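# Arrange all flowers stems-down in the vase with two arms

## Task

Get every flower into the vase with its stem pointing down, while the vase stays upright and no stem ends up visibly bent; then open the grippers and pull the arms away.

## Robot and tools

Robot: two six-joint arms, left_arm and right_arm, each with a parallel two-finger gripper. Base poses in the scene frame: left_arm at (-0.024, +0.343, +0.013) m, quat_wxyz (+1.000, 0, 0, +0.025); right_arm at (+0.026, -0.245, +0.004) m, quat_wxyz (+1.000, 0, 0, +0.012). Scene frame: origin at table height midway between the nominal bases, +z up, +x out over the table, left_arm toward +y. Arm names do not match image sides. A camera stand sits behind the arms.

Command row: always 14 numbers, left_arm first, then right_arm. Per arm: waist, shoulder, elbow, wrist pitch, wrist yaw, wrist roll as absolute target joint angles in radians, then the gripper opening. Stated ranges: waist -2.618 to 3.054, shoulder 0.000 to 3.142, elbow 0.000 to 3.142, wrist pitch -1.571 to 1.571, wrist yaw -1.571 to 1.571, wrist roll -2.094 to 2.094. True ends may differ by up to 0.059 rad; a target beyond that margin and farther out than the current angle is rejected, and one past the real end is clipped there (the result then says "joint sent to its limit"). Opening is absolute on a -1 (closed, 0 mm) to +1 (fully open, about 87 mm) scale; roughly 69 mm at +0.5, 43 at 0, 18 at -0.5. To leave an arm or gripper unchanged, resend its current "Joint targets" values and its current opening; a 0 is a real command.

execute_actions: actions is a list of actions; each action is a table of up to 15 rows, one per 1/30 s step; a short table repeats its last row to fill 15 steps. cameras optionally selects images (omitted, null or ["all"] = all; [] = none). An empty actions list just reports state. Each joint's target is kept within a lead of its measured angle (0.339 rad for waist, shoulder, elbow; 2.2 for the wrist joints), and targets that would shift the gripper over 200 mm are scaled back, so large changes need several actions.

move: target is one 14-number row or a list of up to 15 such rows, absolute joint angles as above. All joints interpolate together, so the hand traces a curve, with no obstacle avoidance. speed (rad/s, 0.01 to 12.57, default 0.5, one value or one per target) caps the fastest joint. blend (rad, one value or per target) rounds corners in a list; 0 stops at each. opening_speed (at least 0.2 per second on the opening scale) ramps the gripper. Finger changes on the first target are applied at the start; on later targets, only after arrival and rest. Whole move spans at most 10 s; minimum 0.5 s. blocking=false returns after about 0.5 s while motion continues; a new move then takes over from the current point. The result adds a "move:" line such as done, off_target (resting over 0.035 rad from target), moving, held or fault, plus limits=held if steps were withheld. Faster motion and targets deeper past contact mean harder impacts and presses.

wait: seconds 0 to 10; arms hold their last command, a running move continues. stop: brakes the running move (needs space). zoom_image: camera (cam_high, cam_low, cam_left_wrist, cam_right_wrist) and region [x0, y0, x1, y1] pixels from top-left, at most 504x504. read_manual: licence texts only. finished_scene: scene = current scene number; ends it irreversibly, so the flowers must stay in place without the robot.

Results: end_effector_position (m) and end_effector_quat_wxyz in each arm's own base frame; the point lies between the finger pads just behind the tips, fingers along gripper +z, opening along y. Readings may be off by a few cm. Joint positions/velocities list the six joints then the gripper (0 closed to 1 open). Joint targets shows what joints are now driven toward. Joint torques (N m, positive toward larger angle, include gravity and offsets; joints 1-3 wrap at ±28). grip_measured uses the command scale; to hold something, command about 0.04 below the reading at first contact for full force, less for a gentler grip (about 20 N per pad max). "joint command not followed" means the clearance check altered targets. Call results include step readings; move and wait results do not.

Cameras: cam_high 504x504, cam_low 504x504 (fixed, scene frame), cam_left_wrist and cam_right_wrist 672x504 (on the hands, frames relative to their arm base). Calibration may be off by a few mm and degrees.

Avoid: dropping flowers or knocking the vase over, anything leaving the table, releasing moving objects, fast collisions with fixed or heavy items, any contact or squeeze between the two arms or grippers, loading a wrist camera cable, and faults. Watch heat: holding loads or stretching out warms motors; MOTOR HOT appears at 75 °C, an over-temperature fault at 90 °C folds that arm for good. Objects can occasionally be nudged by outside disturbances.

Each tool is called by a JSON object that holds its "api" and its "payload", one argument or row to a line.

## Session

{"api": "execute_actions", "payload": {
  "actions": []
}}

{"api": "zoom_image", "payload": {
  "camera": "cam_high",
  "region": [20, 60, 270, 310]
}}

{"api": "zoom_image", "payload": {
  "camera": "cam_high",
  "region": [150, 220, 400, 470]
}}

Scene clock: 0.00 s.
left_arm: end_effector_position=(+0.3788, +0.0290, +0.0576) grip_measured=+1.000 end_effector_quat_wxyz=(+0.594, -0.060, +0.802, +0.027) | right_arm: end_effector_position=(+0.3837, +0.0077, +0.0465) grip_measured=+1.000 end_effector_quat_wxyz=(+0.579, -0.009, +0.815, -0.029)
Joint positions: left_arm=[0.052 1.53 0.328 0.904 -0.065 -0.049 1] | right_arm=[0.07 1.58 0.357 0.888 0.104 -0.025 1]
Joint velocities: within noise
Joint torques (N m): no reading
Heat: left arm: 42 °C; right arm: 38 °C.
Joint targets: left_arm=[0.052 1.524 0.336 0.905 -0.065 -0.049] | right_arm=[0.070 1.575 0.363 0.887 0.104 -0.025]
Tool commands: left_gripper/opening=+1.0 right_gripper/opening=+1.0
camera_calibration:
cam_left_wrist: T_world_to_cam=[[0.15085, -0.987469, 0.0463697, -0.0340565], [-0.932417, -0.157708, -0.325156, 0.388246], [0.328394, 0.00581369, -0.944523, 0.0688898], [0, 0, 0, 1]] pos_world=[0.344522, 0.0271995, 0.192888]
cam_right_wrist: T_world_to_cam=[[-0.0656377, -0.994137, 0.0859252, 0.0239597], [-0.884882, 0.0181936, -0.46546, 0.395548], [0.461168, -0.106585, -0.880888, 0.00714494], [0, 0, 0, 1]] pos_world=[0.348291, 0.0173844, 0.188347]

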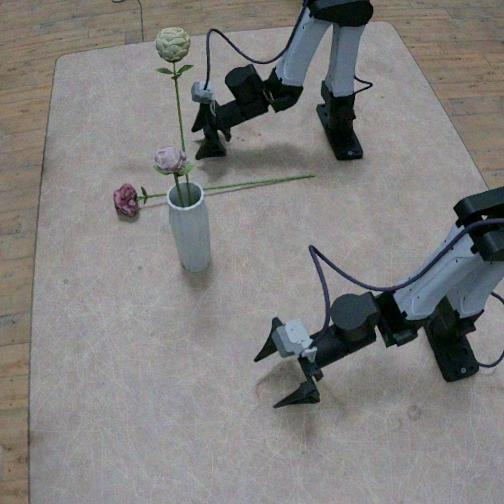

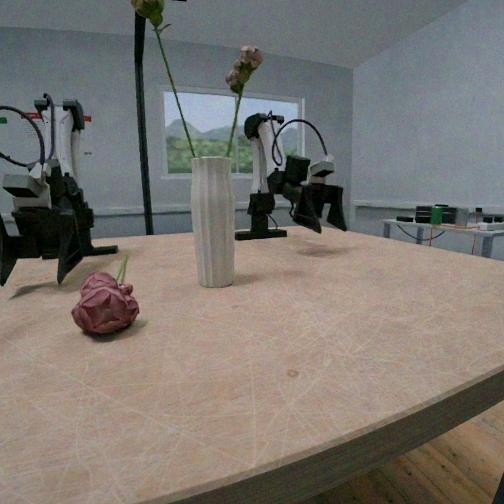

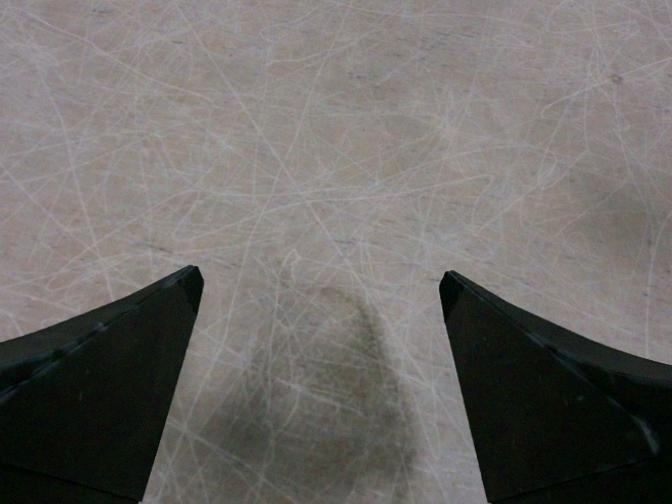

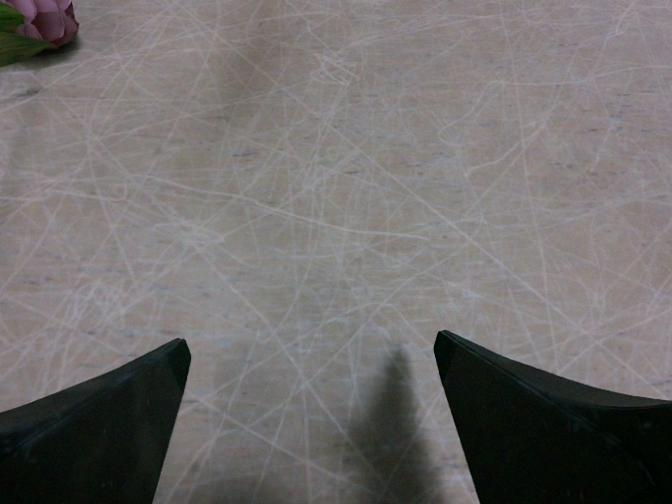

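Scaled by 2.016 from the camera's 504x504 image, which has a finer 720x720 frame.

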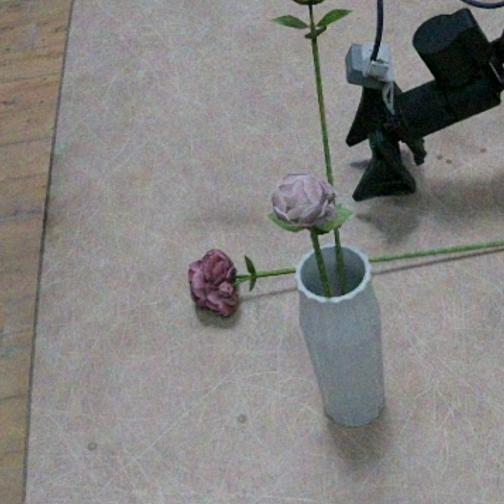

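Scaled by 2.016 from the camera's 504x504 image, which has a finer 720x720 frame.

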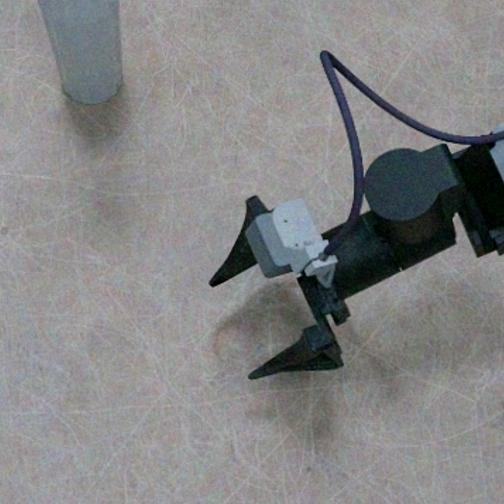

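{"api": "move", "payload": {
  "target": [
    [0.052, 1.524, 0.336, 0.905, -0.065, -0.049, 1.0, 0.1, 1.7, 1.2, 0.1, 0.0, 0.1, 0.0],
    [0.052, 1.524, 0.336, 0.905, -0.065, -0.049, 1.0, 0.34, 2.088, 1.695, -1.026, 0.0, 0.306, 0.0]
  ],
  "speed": [0.8, 0.8],
  "blend": [0.15, 0],
  "opening_speed": 1.5
}}

Scene clock: 96.30 s.
left_arm: end_effector_position=(+0.3788, +0.0290, +0.0576) grip_measured=+1.000 end_effector_quat_wxyz=(+0.594, -0.060, +0.802, +0.027) | right_arm: end_effector_position=(+0.3731, +0.1414, +0.0505) grip_measured=+0.000 end_effector_quat_wxyz=(+0.081, -0.020, +0.996, +0.020)
Joint positions: left_arm=[0.052 1.53 0.328 0.904 -0.065 -0.049 1] | right_arm=[0.337 2.076 1.672 -0.999 0.012 0.296 0.5]
Joint torques (N m): left_arm=[-0.03 -4.81 6.53 2.38 -0.04 -0.04] | right_arm=[0.7 -11.41 7.13 0.39 -0.07 0.13]
Heat: left arm: 48 °C; right arm: 41 °C.
Joint targets: left_arm=[0.052 1.524 0.336 0.905 -0.065 -0.049] | right_arm=[0.340 2.088 1.695 -1.026 0.000 0.306]
move: done
camera_calibration:
cam_left_wrist: T_world_to_cam=[[0.15085, -0.987469, 0.0463697, -0.0340565], [-0.932417, -0.157708, -0.325156, 0.388246], [0.328394, 0.00581369, -0.944523, 0.0688898], [0, 0, 0, 1]] pos_world=[0.344522, 0.0271995, 0.192888]
cam_right_wrist: T_world_to_cam=[[0.0458038, -0.998805, 0.0170687, 0.118357], [-0.830157, -0.0285546, 0.556798, 0.320167], [-0.555645, -0.0396731, -0.830472, 0.397163], [0, 0, 0, 1]] pos_world=[0.481049, 0.143114, 0.149544]

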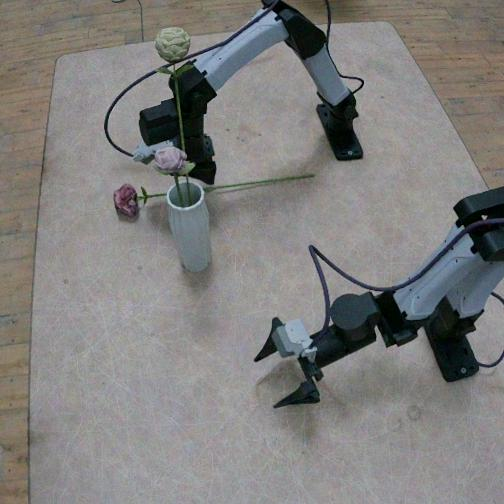

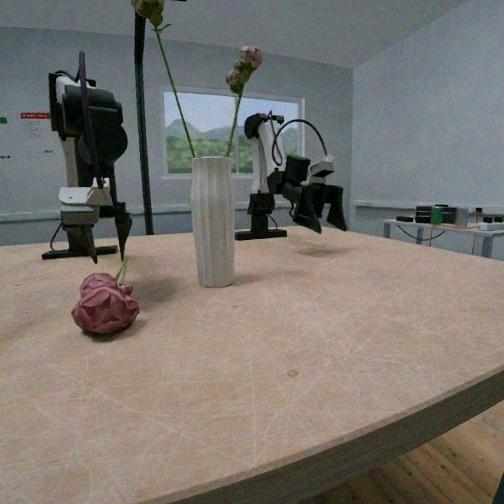

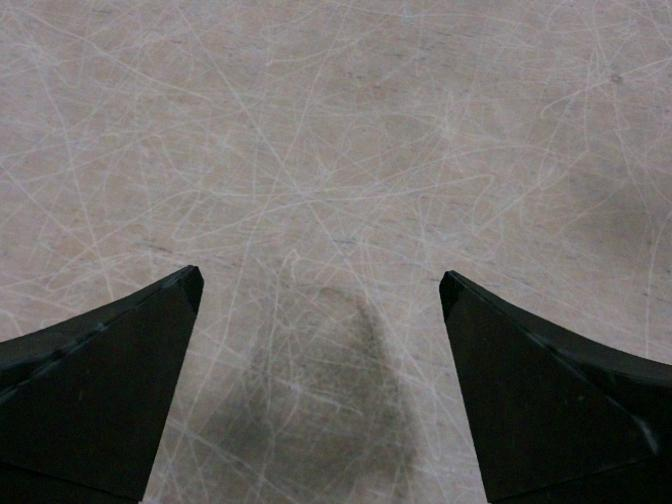

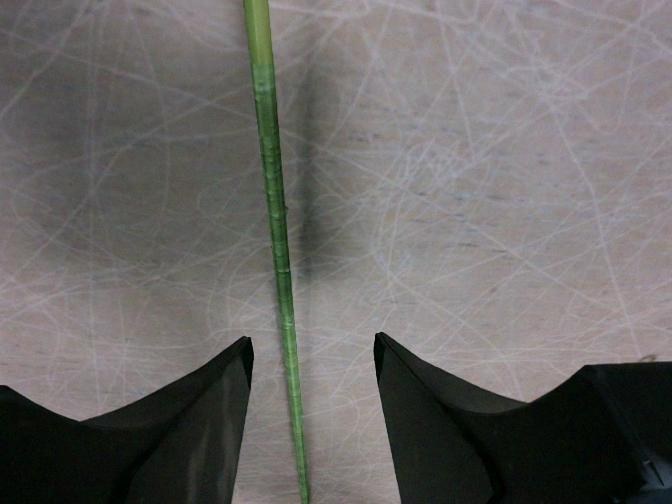

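{"api": "move", "payload": {
  "target": [
    [0.052, 1.524, 0.336, 0.905, -0.065, -0.049, 1.0, 0.379, 2.10, 1.69, -0.97, 0.0, 0.335, 0.0],
    [0.052, 1.524, 0.336, 0.905, -0.065, -0.049, 1.0, 0.379, 2.165, 1.598, -0.86, 0.0, 0.335, 0.0],
    [0.052, 1.524, 0.336, 0.905, -0.065, -0.049, 1.0, 0.379, 2.165, 1.598, -0.86, 0.0, 0.335, -1.0]
  ],
  "speed": [0.3, 0.2, 0.2],
  "blend": [0.02, 0, 0],
  "opening_speed": 0.8
}}

Scene clock: 134.73 s.
left_arm: end_effector_position=(+0.3788, +0.0290, +0.0576) grip_measured=+1.000 end_effector_quat_wxyz=(+0.594, -0.060, +0.802, +0.027) | right_arm: end_effector_position=(+0.3706, +0.1592, +0.0065) grip_measured=-0.817 end_effector_quat_wxyz=(+0.071, -0.026, +0.997, +0.020)
Joint positions: left_arm=[0.052 1.53 0.328 0.904 -0.065 -0.049 1] | right_arm=[0.378 2.152 1.61 -0.882 0.011 0.325 0.092]
Joint torques (N m): left_arm=[-0.01 -4.79 6.49 2.4 -0.04 -0.05] | right_arm=[0.59 -11.77 4.3 0.83 -0.06 0.13]
Heat: left arm: 49 °C; right arm: 45 °C.
Joint targets: left_arm=[0.052 1.524 0.336 0.905 -0.065 -0.049] | right_arm=[0.379 2.165 1.598 -0.860 0.000 0.335]
move: done
camera_calibration:
cam_left_wrist: T_world_to_cam=[[0.15085, -0.987469, 0.0463697, -0.0340565], [-0.932417, -0.157708, -0.325156, 0.388246], [0.328394, 0.00581369, -0.944523, 0.0688898], [0, 0, 0, 1]] pos_world=[0.344522, 0.0271995, 0.192888]
cam_right_wrist: T_world_to_cam=[[0.0577914, -0.998172, 0.0176696, 0.132491], [-0.818117, -0.0372085, 0.573846, 0.339869], [-0.57214, -0.0476192, -0.818772, 0.367218], [0, 0, 0, 1]] pos_world=[0.480496, 0.162382, 0.103294]

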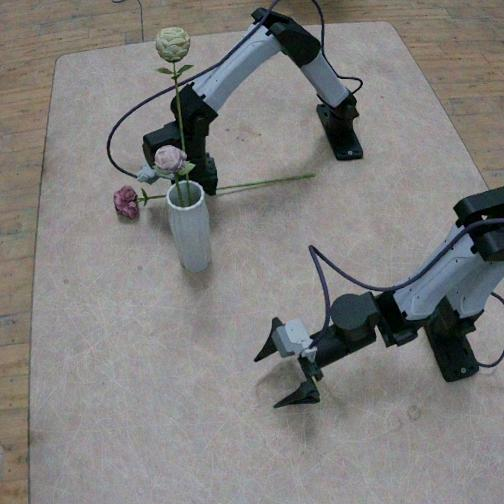

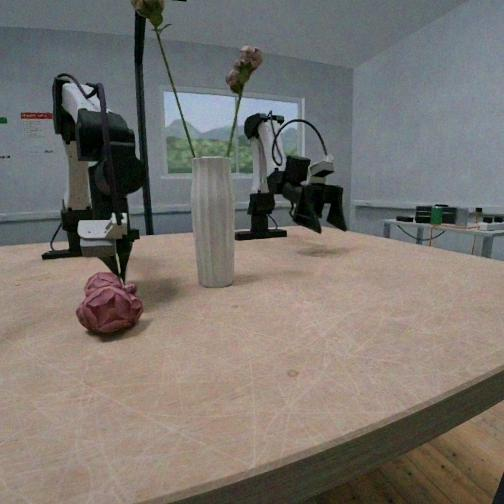

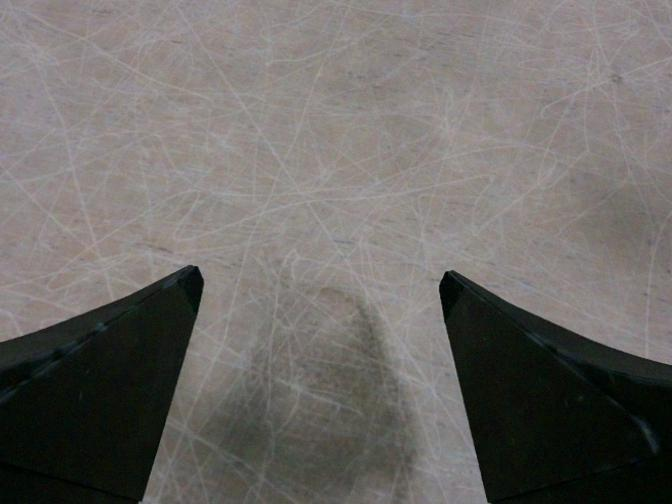

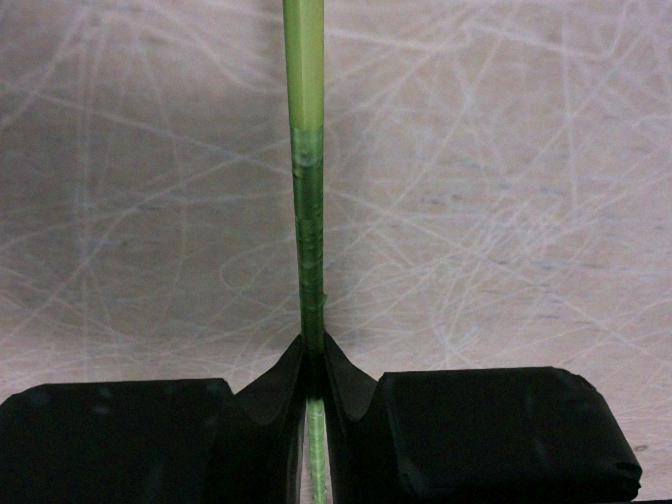

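{"api": "move", "payload": {
  "target": [
    [0.052, 1.524, 0.336, 0.905, -0.065, -0.049, 1.0, 0.379, 2.10, 1.775, -1.05, 0.0, 0.335, -1.0],
    [0.052, 1.524, 0.336, 0.905, -0.065, -0.049, 1.0, 0.379, 1.221, 1.61, -0.455, 0.0, 0.0, -1.0],
    [0.052, 1.524, 0.336, 0.905, -0.065, -0.049, 1.0, 1.065, 1.5425, 1.945, -0.353, 0.765, 0.0, -1.0]
  ],
  "speed": [0.3, 0.5, 0.5],
  "blend": [0.04, 0.06, 0]
}}

{"api": "zoom_image", "payload": {
  "camera": "cam_right_wrist",
  "region": [220, 150, 500, 430]
}}

{"api": "zoom_image", "payload": {
  "camera": "cam_high",
  "region": [120, 20, 320, 220]
}}

{"api": "zoom_image", "payload": {
  "camera": "cam_low",
  "region": [50, 0, 290, 240]
}}

Scene clock: 212.13 s.
left_arm: end_effector_position=(+0.3788, +0.0290, +0.0576) grip_measured=+1.000 end_effector_quat_wxyz=(+0.594, -0.060, +0.802, +0.027) | right_arm: end_effector_position=(+0.3084, +0.3085, +0.4820) grip_measured=-0.817 end_effector_quat_wxyz=(+0.698, -0.109, +0.699, +0.113)
Joint positions: left_arm=[0.052 1.53 0.328 0.904 -0.065 -0.049 1] | right_arm=[1.062 1.538 1.917 -0.38 0.746 0.007 0.092]
Joint torques (N m): left_arm=[0.01 -4.81 6.49 2.42 -0.03 -0.07] | right_arm=[0.81 -6.39 7.36 1.91 0.24 -0.1]
Heat: left arm: 50 °C; right arm: 45 °C.
Joint targets: left_arm=[0.052 1.524 0.336 0.905 -0.065 -0.049] | right_arm=[1.065 1.542 1.945 -0.353 0.765 0.000]
move: done
camera_calibration:
cam_left_wrist: T_world_to_cam=[[0.15085, -0.987469, 0.0463697, -0.0340565], [-0.932417, -0.157708, -0.325156, 0.388246], [0.328394, 0.00581369, -0.944523, 0.0688898], [0, 0, 0, 1]] pos_world=[0.344522, 0.0271995, 0.192888]
cam_right_wrist: T_world_to_cam=[[0.259533, -0.96572, 0.00524107, 0.210395], [-0.660468, -0.181452, -0.728599, 0.645428], [0.704574, 0.185634, -0.68492, 0.197919], [0, 0, 0, 1]] pos_world=[0.232232, 0.283557, 0.604714]

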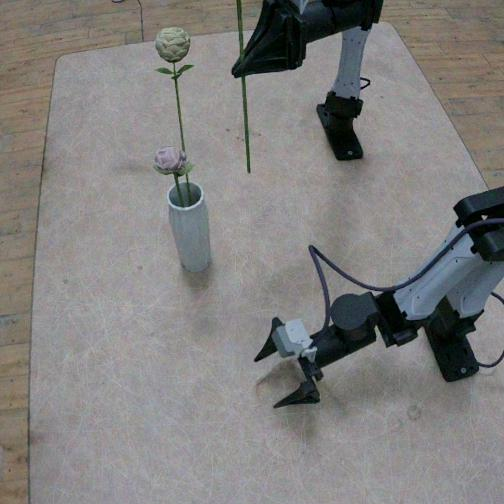

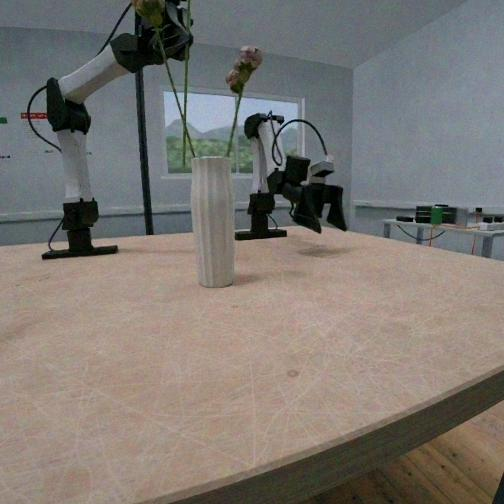

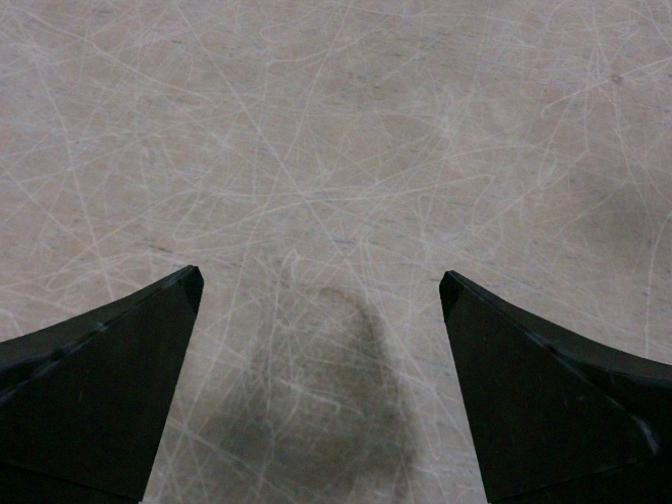

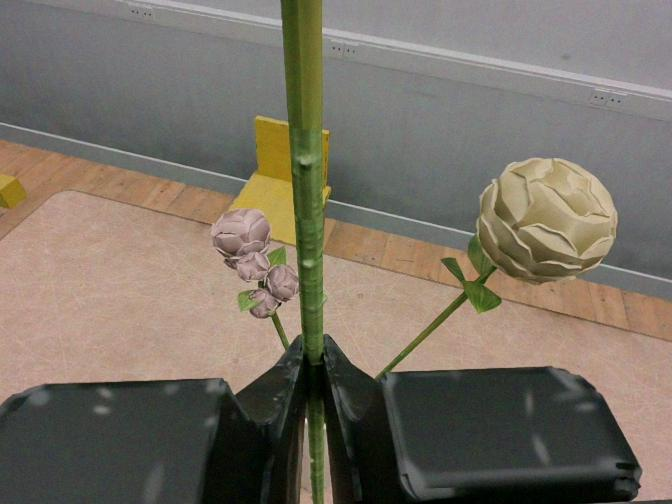

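Scaled by 1.800 from the camera's 672x504 image, which has a finer 960x720 frame.

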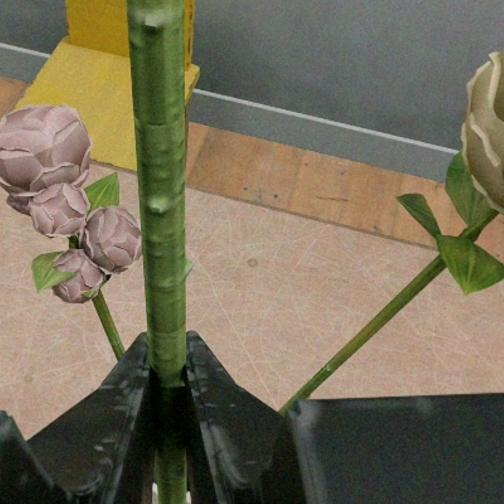

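Scaled by 2.520 from the camera's 504x504 image, which has a finer 720x720 frame.

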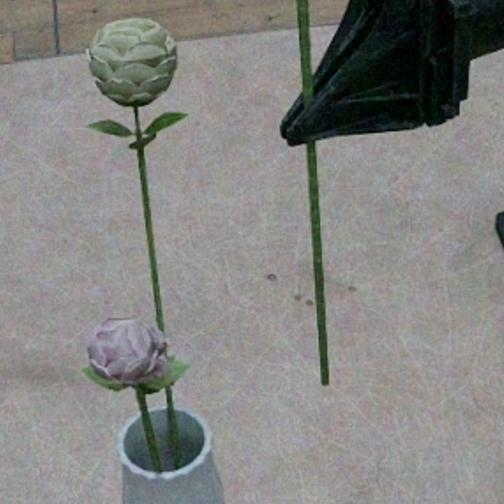

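Scaled by 2.100 from the camera's 504x504 image, which has a finer 720x720 frame.

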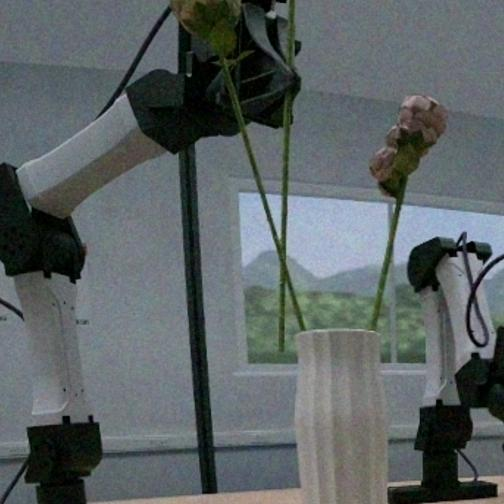

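{"api": "move", "payload": {
  "target": [0.052, 1.524, 0.336, 0.905, -0.065, -0.049, 1.0, 0.872, 1.784, 2.18, -0.24, 0.545, 0.0, -1.0],
  "speed": 0.25
}}

{"api": "zoom_image", "payload": {
  "camera": "cam_high",
  "region": [120, 20, 320, 220]
}}

{"api": "zoom_image", "payload": {
  "camera": "cam_low",
  "region": [110, 0, 290, 240]
}}

{"api": "zoom_image", "payload": {
  "camera": "cam_right_wrist",
  "region": [240, 300, 400, 504]
}}

Scene clock: 302.23 s.
left_arm: end_effector_position=(+0.3788, +0.0290, +0.0576) grip_measured=+1.000 end_effector_quat_wxyz=(+0.594, -0.060, +0.802, +0.027) | right_arm: end_effector_position=(+0.3960, +0.3303, +0.4982) grip_measured=-0.817 end_effector_quat_wxyz=(+0.724, -0.086, +0.670, +0.138)
Joint positions: left_arm=[0.052 1.53 0.328 0.904 -0.065 -0.049 1] | right_arm=[0.876 1.779 2.152 -0.27 0.558 0.007 0.092]
Joint torques (N m): left_arm=[0.09 -4.78 6.43 2.38 -0.04 -0.04] | right_arm=[0.08 -9.02 7.51 1.96 -0.15 -0.1]
Heat: left arm: 51 °C; right arm: 46 °C.
Joint targets: left_arm=[0.052 1.524 0.336 0.905 -0.065 -0.049] | right_arm=[0.872 1.784 2.180 -0.240 0.545 0.000]
move: done
camera_calibration:
cam_left_wrist: T_world_to_cam=[[0.15085, -0.987469, 0.0463697, -0.0340565], [-0.932417, -0.157708, -0.325156, 0.388246], [0.328394, 0.00581369, -0.944523, 0.0688898], [0, 0, 0, 1]] pos_world=[0.344522, 0.0271995, 0.192888]
cam_right_wrist: T_world_to_cam=[[0.263763, -0.963071, -0.0540714, 0.235605], [-0.609988, -0.123112, -0.782788, 0.706674], [0.747224, 0.239454, -0.619934, 0.0761797], [0, 0, 0, 1]] pos_world=[0.311996, 0.295663, 0.613142]

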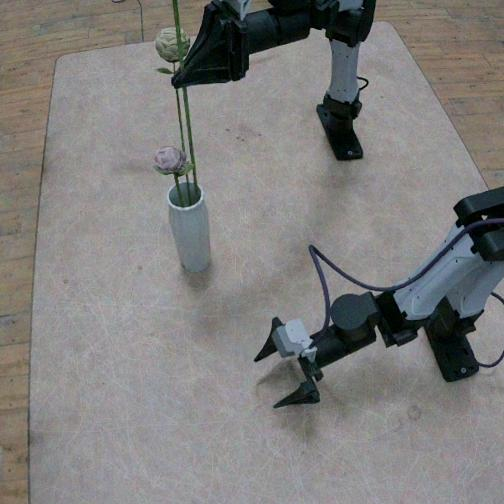

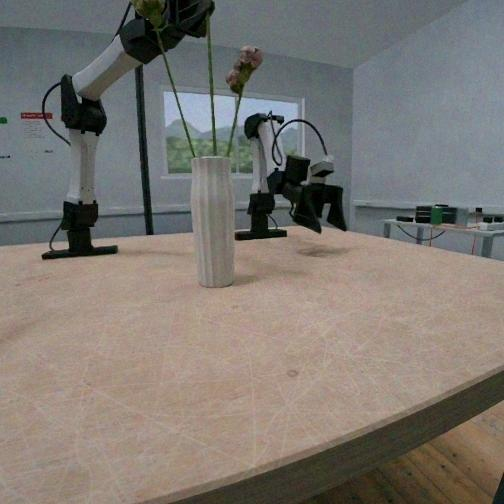

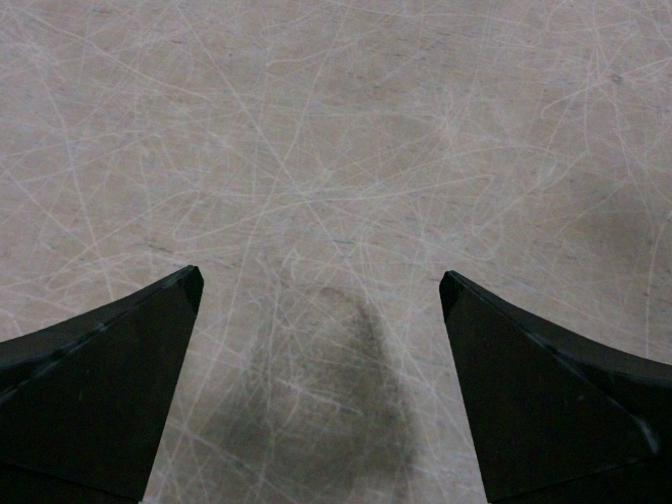

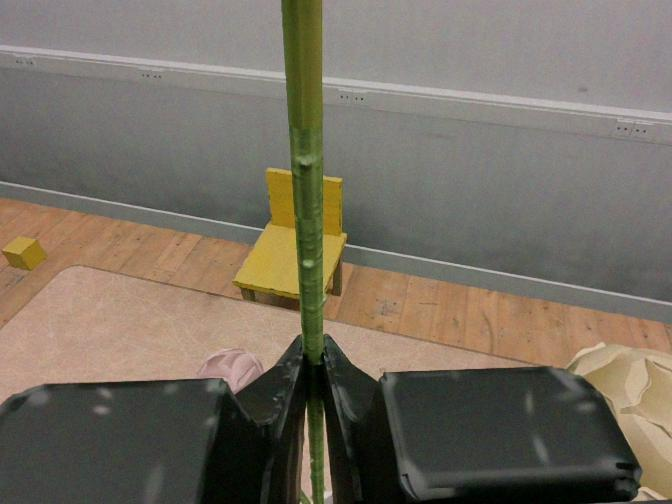

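Scaled by 2.520 from the camera's 504x504 image, which has a finer 720x720 frame.

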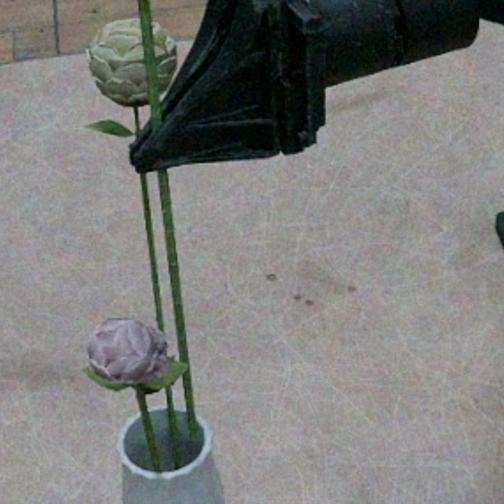

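Scaled by 2.100 from the camera's 504x504 image, which has a finer 720x720 frame.

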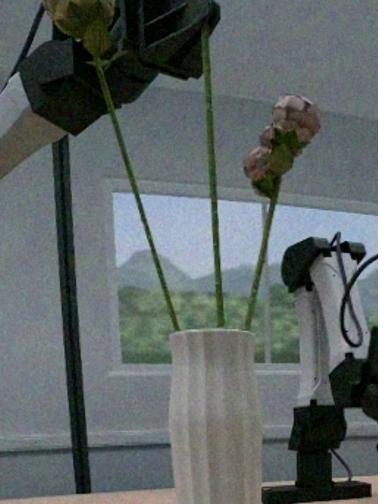

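Scaled by 2.471 from the camera's 672x504 image, which has a finer 960x720 frame.

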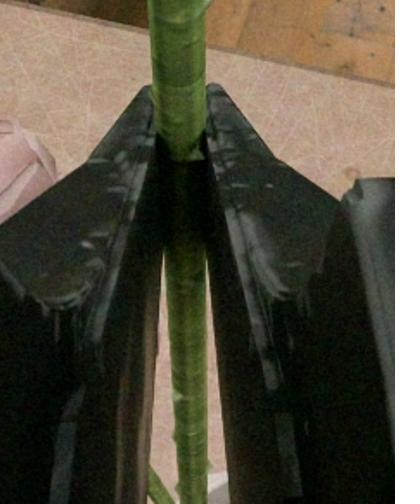

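{"api": "move", "payload": {
  "target": [0.052, 1.524, 0.336, 0.905, -0.065, -0.049, 1.0, 0.866, 1.808, 2.09, -0.22, 0.575, 0.0, -1.0],
  "speed": 0.15,
  "cameras": ["cam_high", "cam_low"]
}}

{"api": "zoom_image", "payload": {
  "camera": "cam_high",
  "region": [140, 140, 240, 240]
}}

{"api": "zoom_image", "payload": {
  "camera": "cam_low",
  "region": [150, 90, 270, 210]
}}

Scene clock: 357.60 s.
left_arm: end_effector_position=(+0.3788, +0.0290, +0.0576) grip_measured=+1.000 end_effector_quat_wxyz=(+0.594, -0.060, +0.802, +0.027) | right_arm: end_effector_position=(+0.4065, +0.3426, +0.4655) grip_measured=-0.817 end_effector_quat_wxyz=(+0.709, -0.100, +0.687, +0.124)
Joint positions: left_arm=[0.052 1.53 0.328 0.904 -0.065 -0.049 1] | right_arm=[0.876 1.805 2.096 -0.249 0.558 0.006 0.092]
Joint torques (N m): left_arm=[0.06 -4.82 6.56 2.39 -0.04 -0.06] | right_arm=[-0.51 -9.88 5.14 1.98 0.2 -0.1]
Heat: left arm: 51 °C; right arm: 48 °C.
Joint targets: left_arm=[0.052 1.524 0.336 0.905 -0.065 -0.049] | right_arm=[0.866 1.808 2.090 -0.220 0.575 0.000]
move: done
Images, in order (width x height): cam_high 504x504, cam_low 504x504.

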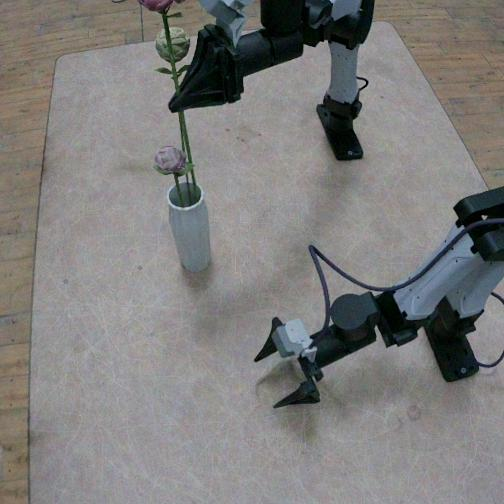

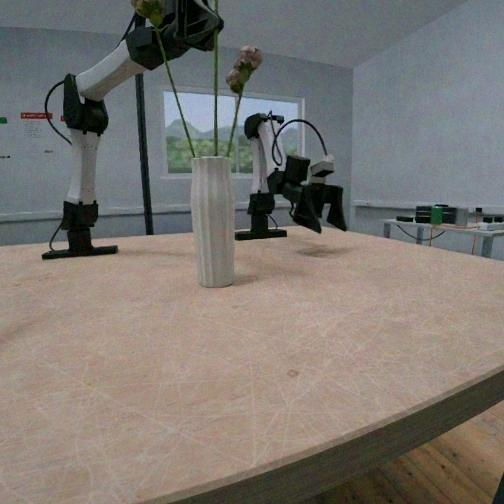

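Scaled by 5.040 from the camera's 504x504 image, which has a finer 720x720 frame.

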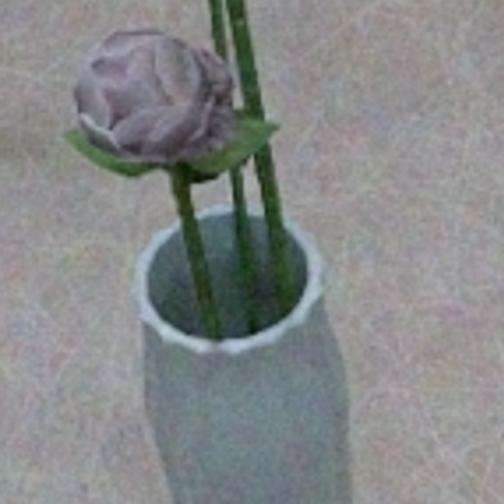

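Scaled by 4.200 from the camera's 504x504 image, which has a finer 720x720 frame.

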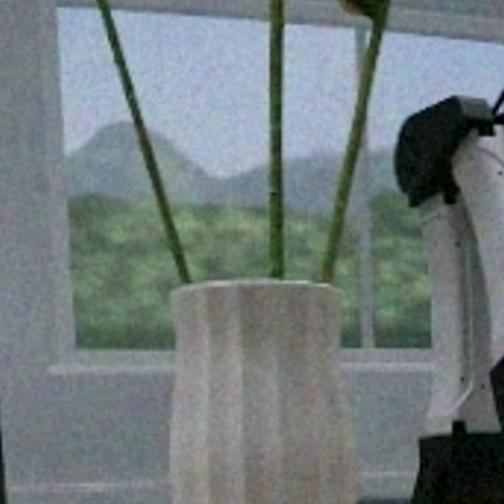

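{"api": "move", "payload": {
  "target": [
    [0.052, 1.524, 0.336, 0.905, -0.065, -0.049, 1.0, 0.86, 1.68, 1.603, 0.143, 0.57, 0.0, -1.0],
    [0.052, 1.524, 0.336, 0.905, -0.065, -0.049, 1.0, 0.86, 1.68, 1.264, 0.482, 0.57, 0.0, -1.0]
  ],
  "speed": 0.3,
  "blend": [0.1, 0]
}}

{"api": "zoom_image", "payload": {
  "camera": "cam_low",
  "region": [130, 0, 290, 200]
}}

{"api": "zoom_image", "payload": {
  "camera": "cam_high",
  "region": [120, 90, 270, 240]
}}

Scene clock: 372.30 s.
left_arm: end_effector_position=(+0.3788, +0.0290, +0.0576) grip_measured=+1.000 end_effector_quat_wxyz=(+0.594, -0.060, +0.802, +0.027) | right_arm: end_effector_position=(+0.4124, +0.3424, +0.2849) grip_measured=-0.817 end_effector_quat_wxyz=(+0.701, -0.105, +0.697, +0.112)
Joint positions: left_arm=[0.052 1.53 0.328 0.904 -0.065 -0.049 1] | right_arm=[0.867 1.713 1.272 0.449 0.558 0.004 0.092]
Joint torques (N m): left_arm=[-0.03 -4.75 6.5 2.39 -0.03 -0.05] | right_arm=[-0.28 -13.19 5.56 2.04 0.15 -0.05]
Heat: left arm: 51 °C; right arm: 47 °C.
Joint targets: left_arm=[0.052 1.524 0.336 0.905 -0.065 -0.049] | right_arm=[0.860 1.680 1.264 0.482 0.570 0.000]
move: done
camera_calibration:
cam_left_wrist: T_world_to_cam=[[0.15085, -0.987469, 0.0463697, -0.0340565], [-0.932417, -0.157708, -0.325156, 0.388246], [0.328394, 0.00581369, -0.944523, 0.0688898], [0, 0, 0, 1]] pos_world=[0.344522, 0.0271995, 0.192888]
cam_right_wrist: T_world_to_cam=[[0.252858, -0.967501, 0.00227194, 0.221475], [-0.656712, -0.173356, -0.733947, 0.573806], [0.710488, 0.184092, -0.679203, -0.0201867], [0, 0, 0, 1]] pos_world=[0.335165, 0.317466, 0.406929]

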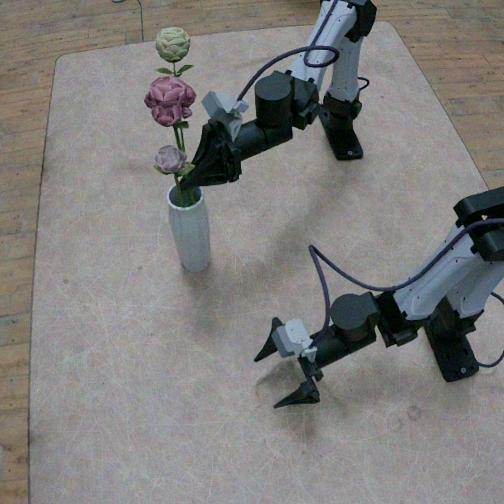

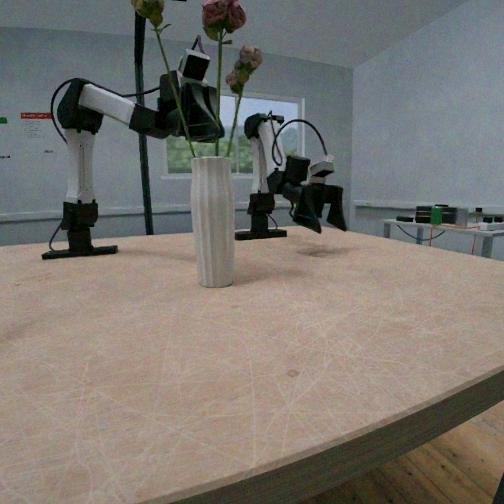

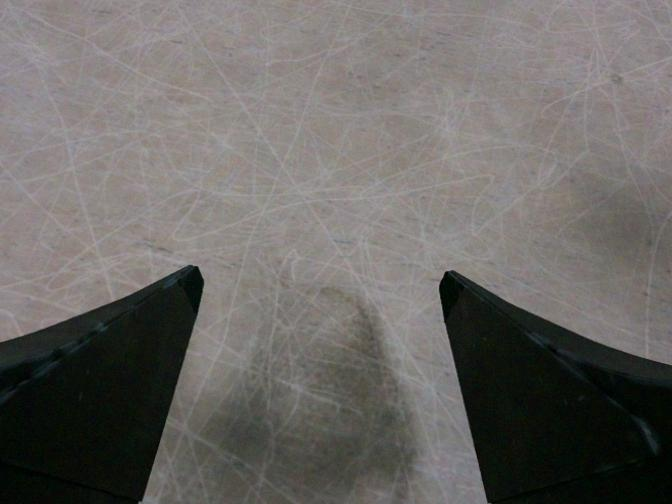

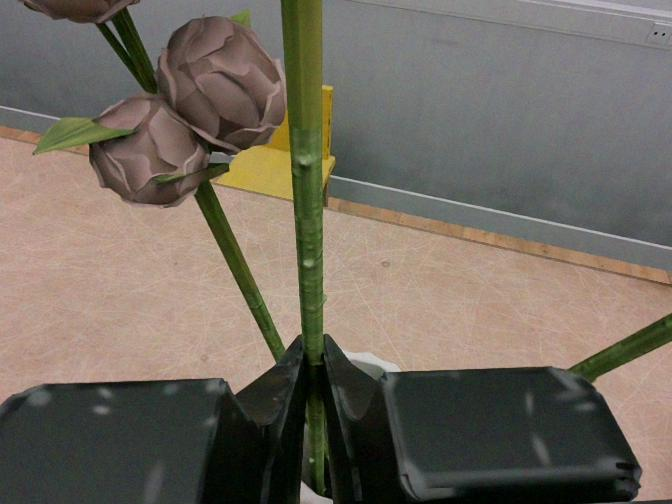

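Scaled by 2.520 from the camera's 504x504 image, which has a finer 720x720 frame.

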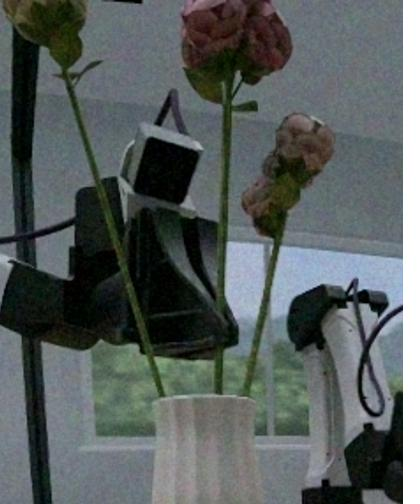

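Scaled by 3.360 from the camera's 504x504 image, which has a finer 720x720 frame.

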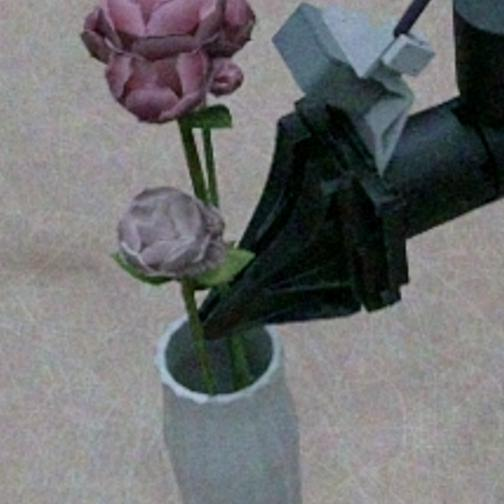

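{"api": "move", "payload": {
  "target": [
    [0.052, 1.524, 0.336, 0.905, -0.065, -0.049, 1.0, 0.86, 1.685, 1.25, 0.475, 0.57, 0.0, -1.0],
    [0.052, 1.524, 0.336, 0.905, -0.065, -0.049, 1.0, 0.86, 1.685, 1.25, 0.475, 0.57, 0.0, -0.5]
  ],
  "speed": 0.1,
  "opening_speed": 0.5,
  "cameras": ["cam_high", "cam_low", "cam_right_wrist"]
}}

Scene clock: 400.67 s.
left_arm: end_effector_position=(+0.3788, +0.0290, +0.0576) grip_measured=+1.000 end_effector_quat_wxyz=(+0.594, -0.060, +0.802, +0.027) | right_arm: end_effector_position=(+0.4117, +0.3416, +0.2798) grip_measured=-0.500 end_effector_quat_wxyz=(+0.698, -0.108, +0.699, +0.110)
Joint positions: left_arm=[0.052 1.53 0.328 0.904 -0.065 -0.049 1] | right_arm=[0.867 1.713 1.261 0.451 0.558 0.004 0.25]
Joint torques (N m): left_arm=[0.05 -4.78 6.5 2.39 -0.05 -0.07] | right_arm=[-0.25 -12.71 5.37 1.95 0.15 -0.06]
Heat: left arm: 52 °C; right arm: 50 °C.
Joint targets: left_arm=[0.052 1.524 0.336 0.905 -0.065 -0.049] | right_arm=[0.860 1.685 1.250 0.475 0.570 0.000]
move: done
camera_calibration:
cam_right_wrist: T_world_to_cam=[[0.252882, -0.967464, 0.00796771, 0.219203], [-0.661417, -0.178884, -0.728373, 0.571785], [0.7061, 0.178923, -0.685134, -0.0178336], [0, 0, 0, 1]] pos_world=[0.335348, 0.317546, 0.402508]
Images, in order (width x height): cam_high 504x504, cam_low 504x504, cam_right_wrist 672x504.

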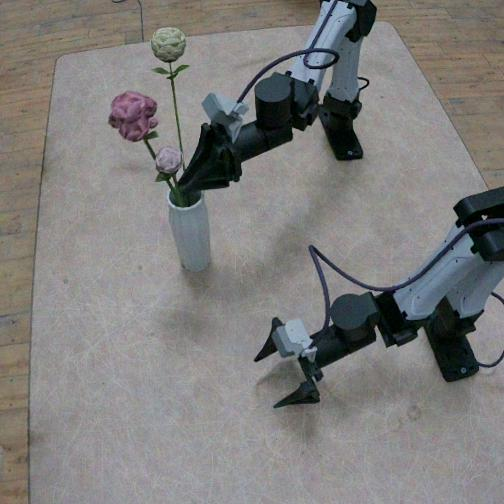

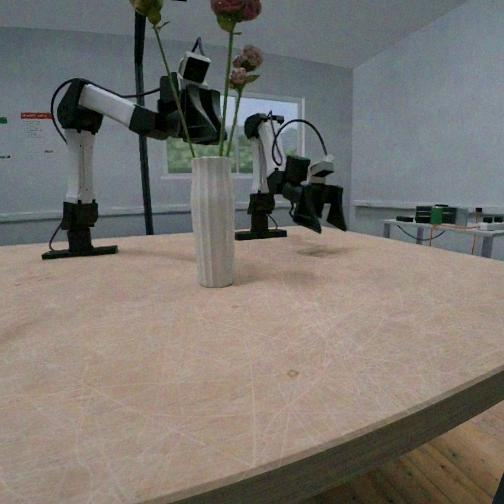

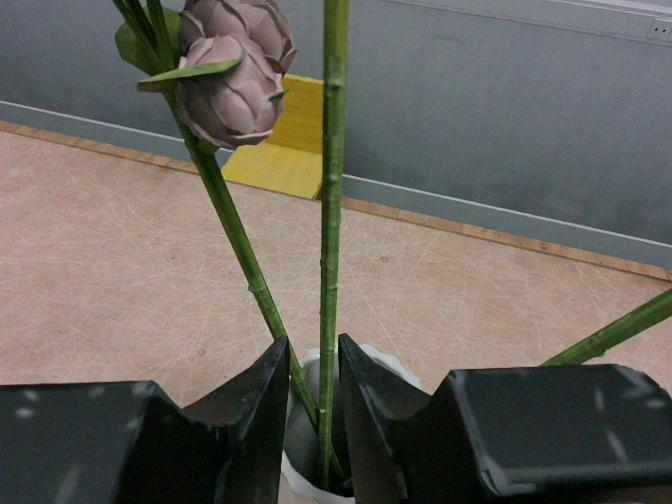

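{"api": "move", "payload": {
  "target": [
    [0.052, 1.524, 0.336, 0.905, -0.065, -0.049, 1.0, 1.09, 1.335, 0.94, 0.48, 0.785, 0.0, -0.5],
    [0.052, 1.524, 0.336, 0.905, -0.065, -0.049, 1.0, 1.15, 1.1, 0.8, 0.47, 0.785, 0.0, -0.5]
  ],
  "speed": [0.25, 0.4],
  "blend": [0.05, 0]
}}

{"api": "zoom_image", "payload": {
  "camera": "cam_low",
  "region": [90, 0, 340, 300]
}}

Scene clock: 410.53 s.
left_arm: end_effector_position=(+0.3788, +0.0290, +0.0576) grip_measured=+1.000 end_effector_quat_wxyz=(+0.594, -0.060, +0.802, +0.027) | right_arm: end_effector_position=(+0.2597, +0.2754, +0.3257) grip_measured=-0.500 end_effector_quat_wxyz=(+0.724, -0.084, +0.661, +0.177)
Joint positions: left_arm=[0.052 1.53 0.328 0.904 -0.065 -0.049 1] | right_arm=[1.143 1.109 0.812 0.454 0.77 0.004 0.25]
Joint torques (N m): left_arm=[0.03 -4.83 6.52 2.39 -0.03 -0.06] | right_arm=[1.11 -4.42 5.33 1.71 0.12 -0.07]
Heat: left arm: 52 °C; right arm: 50 °C.
Joint targets: left_arm=[0.052 1.524 0.336 0.905 -0.065 -0.049] | right_arm=[1.150 1.100 0.800 0.470 0.785 0.000]
move: done
camera_calibration:
cam_left_wrist: T_world_to_cam=[[0.15085, -0.987469, 0.0463697, -0.0340565], [-0.932417, -0.157708, -0.325156, 0.388246], [0.328394, 0.00581369, -0.944523, 0.0688898], [0, 0, 0, 1]] pos_world=[0.344522, 0.0271995, 0.192888]
cam_right_wrist: T_world_to_cam=[[0.317925, -0.942051, -0.107068, 0.20675], [-0.598123, -0.111662, -0.793587, 0.479086], [0.735644, 0.316341, -0.598963, 0.0592041], [0, 0, 0, 1]] pos_world=[0.177268, 0.229536, 0.437793]

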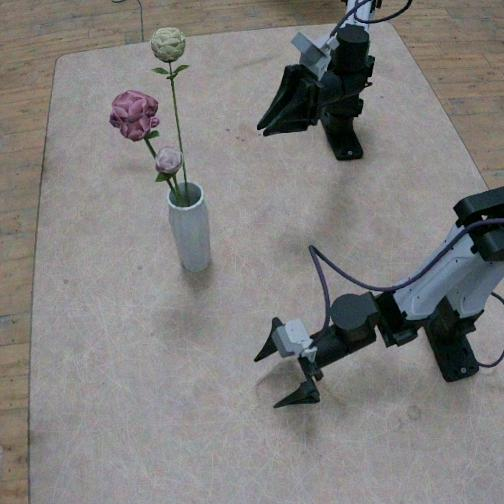

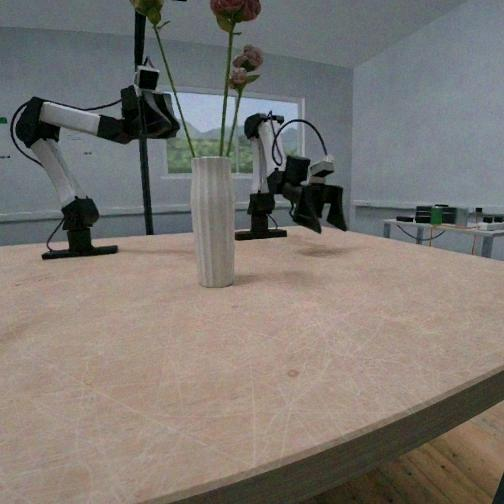

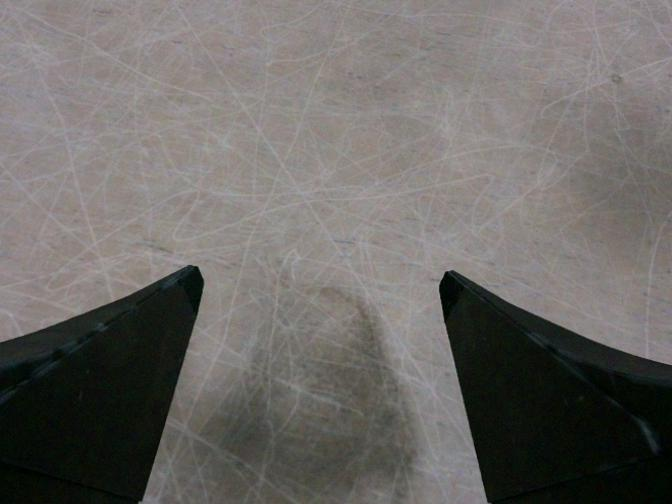

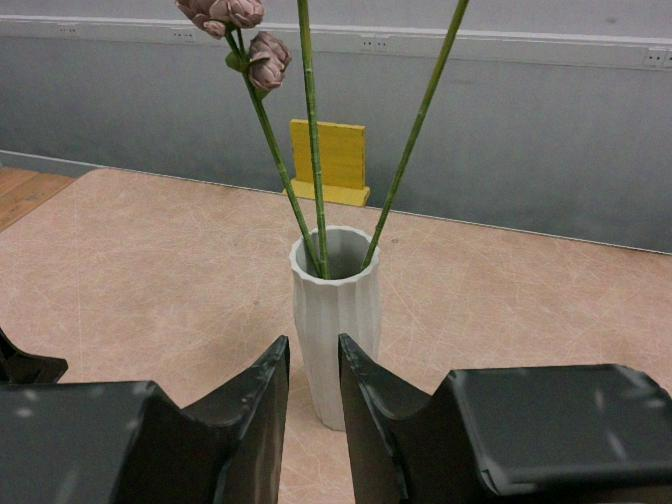

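Scaled by 1.680 from the camera's 504x504 image, which has a finer 720x720 frame.

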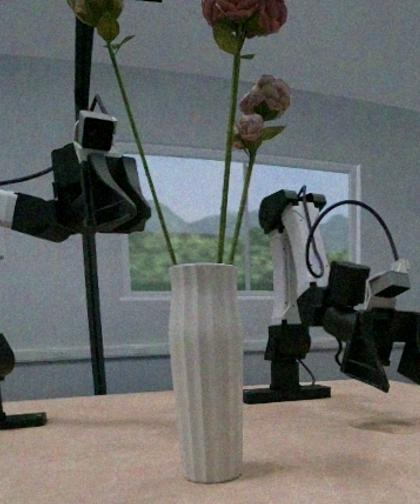

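{"api": "finished_scene", "payload": {
  "scene": 2
}}

The scene is finished: the task was done.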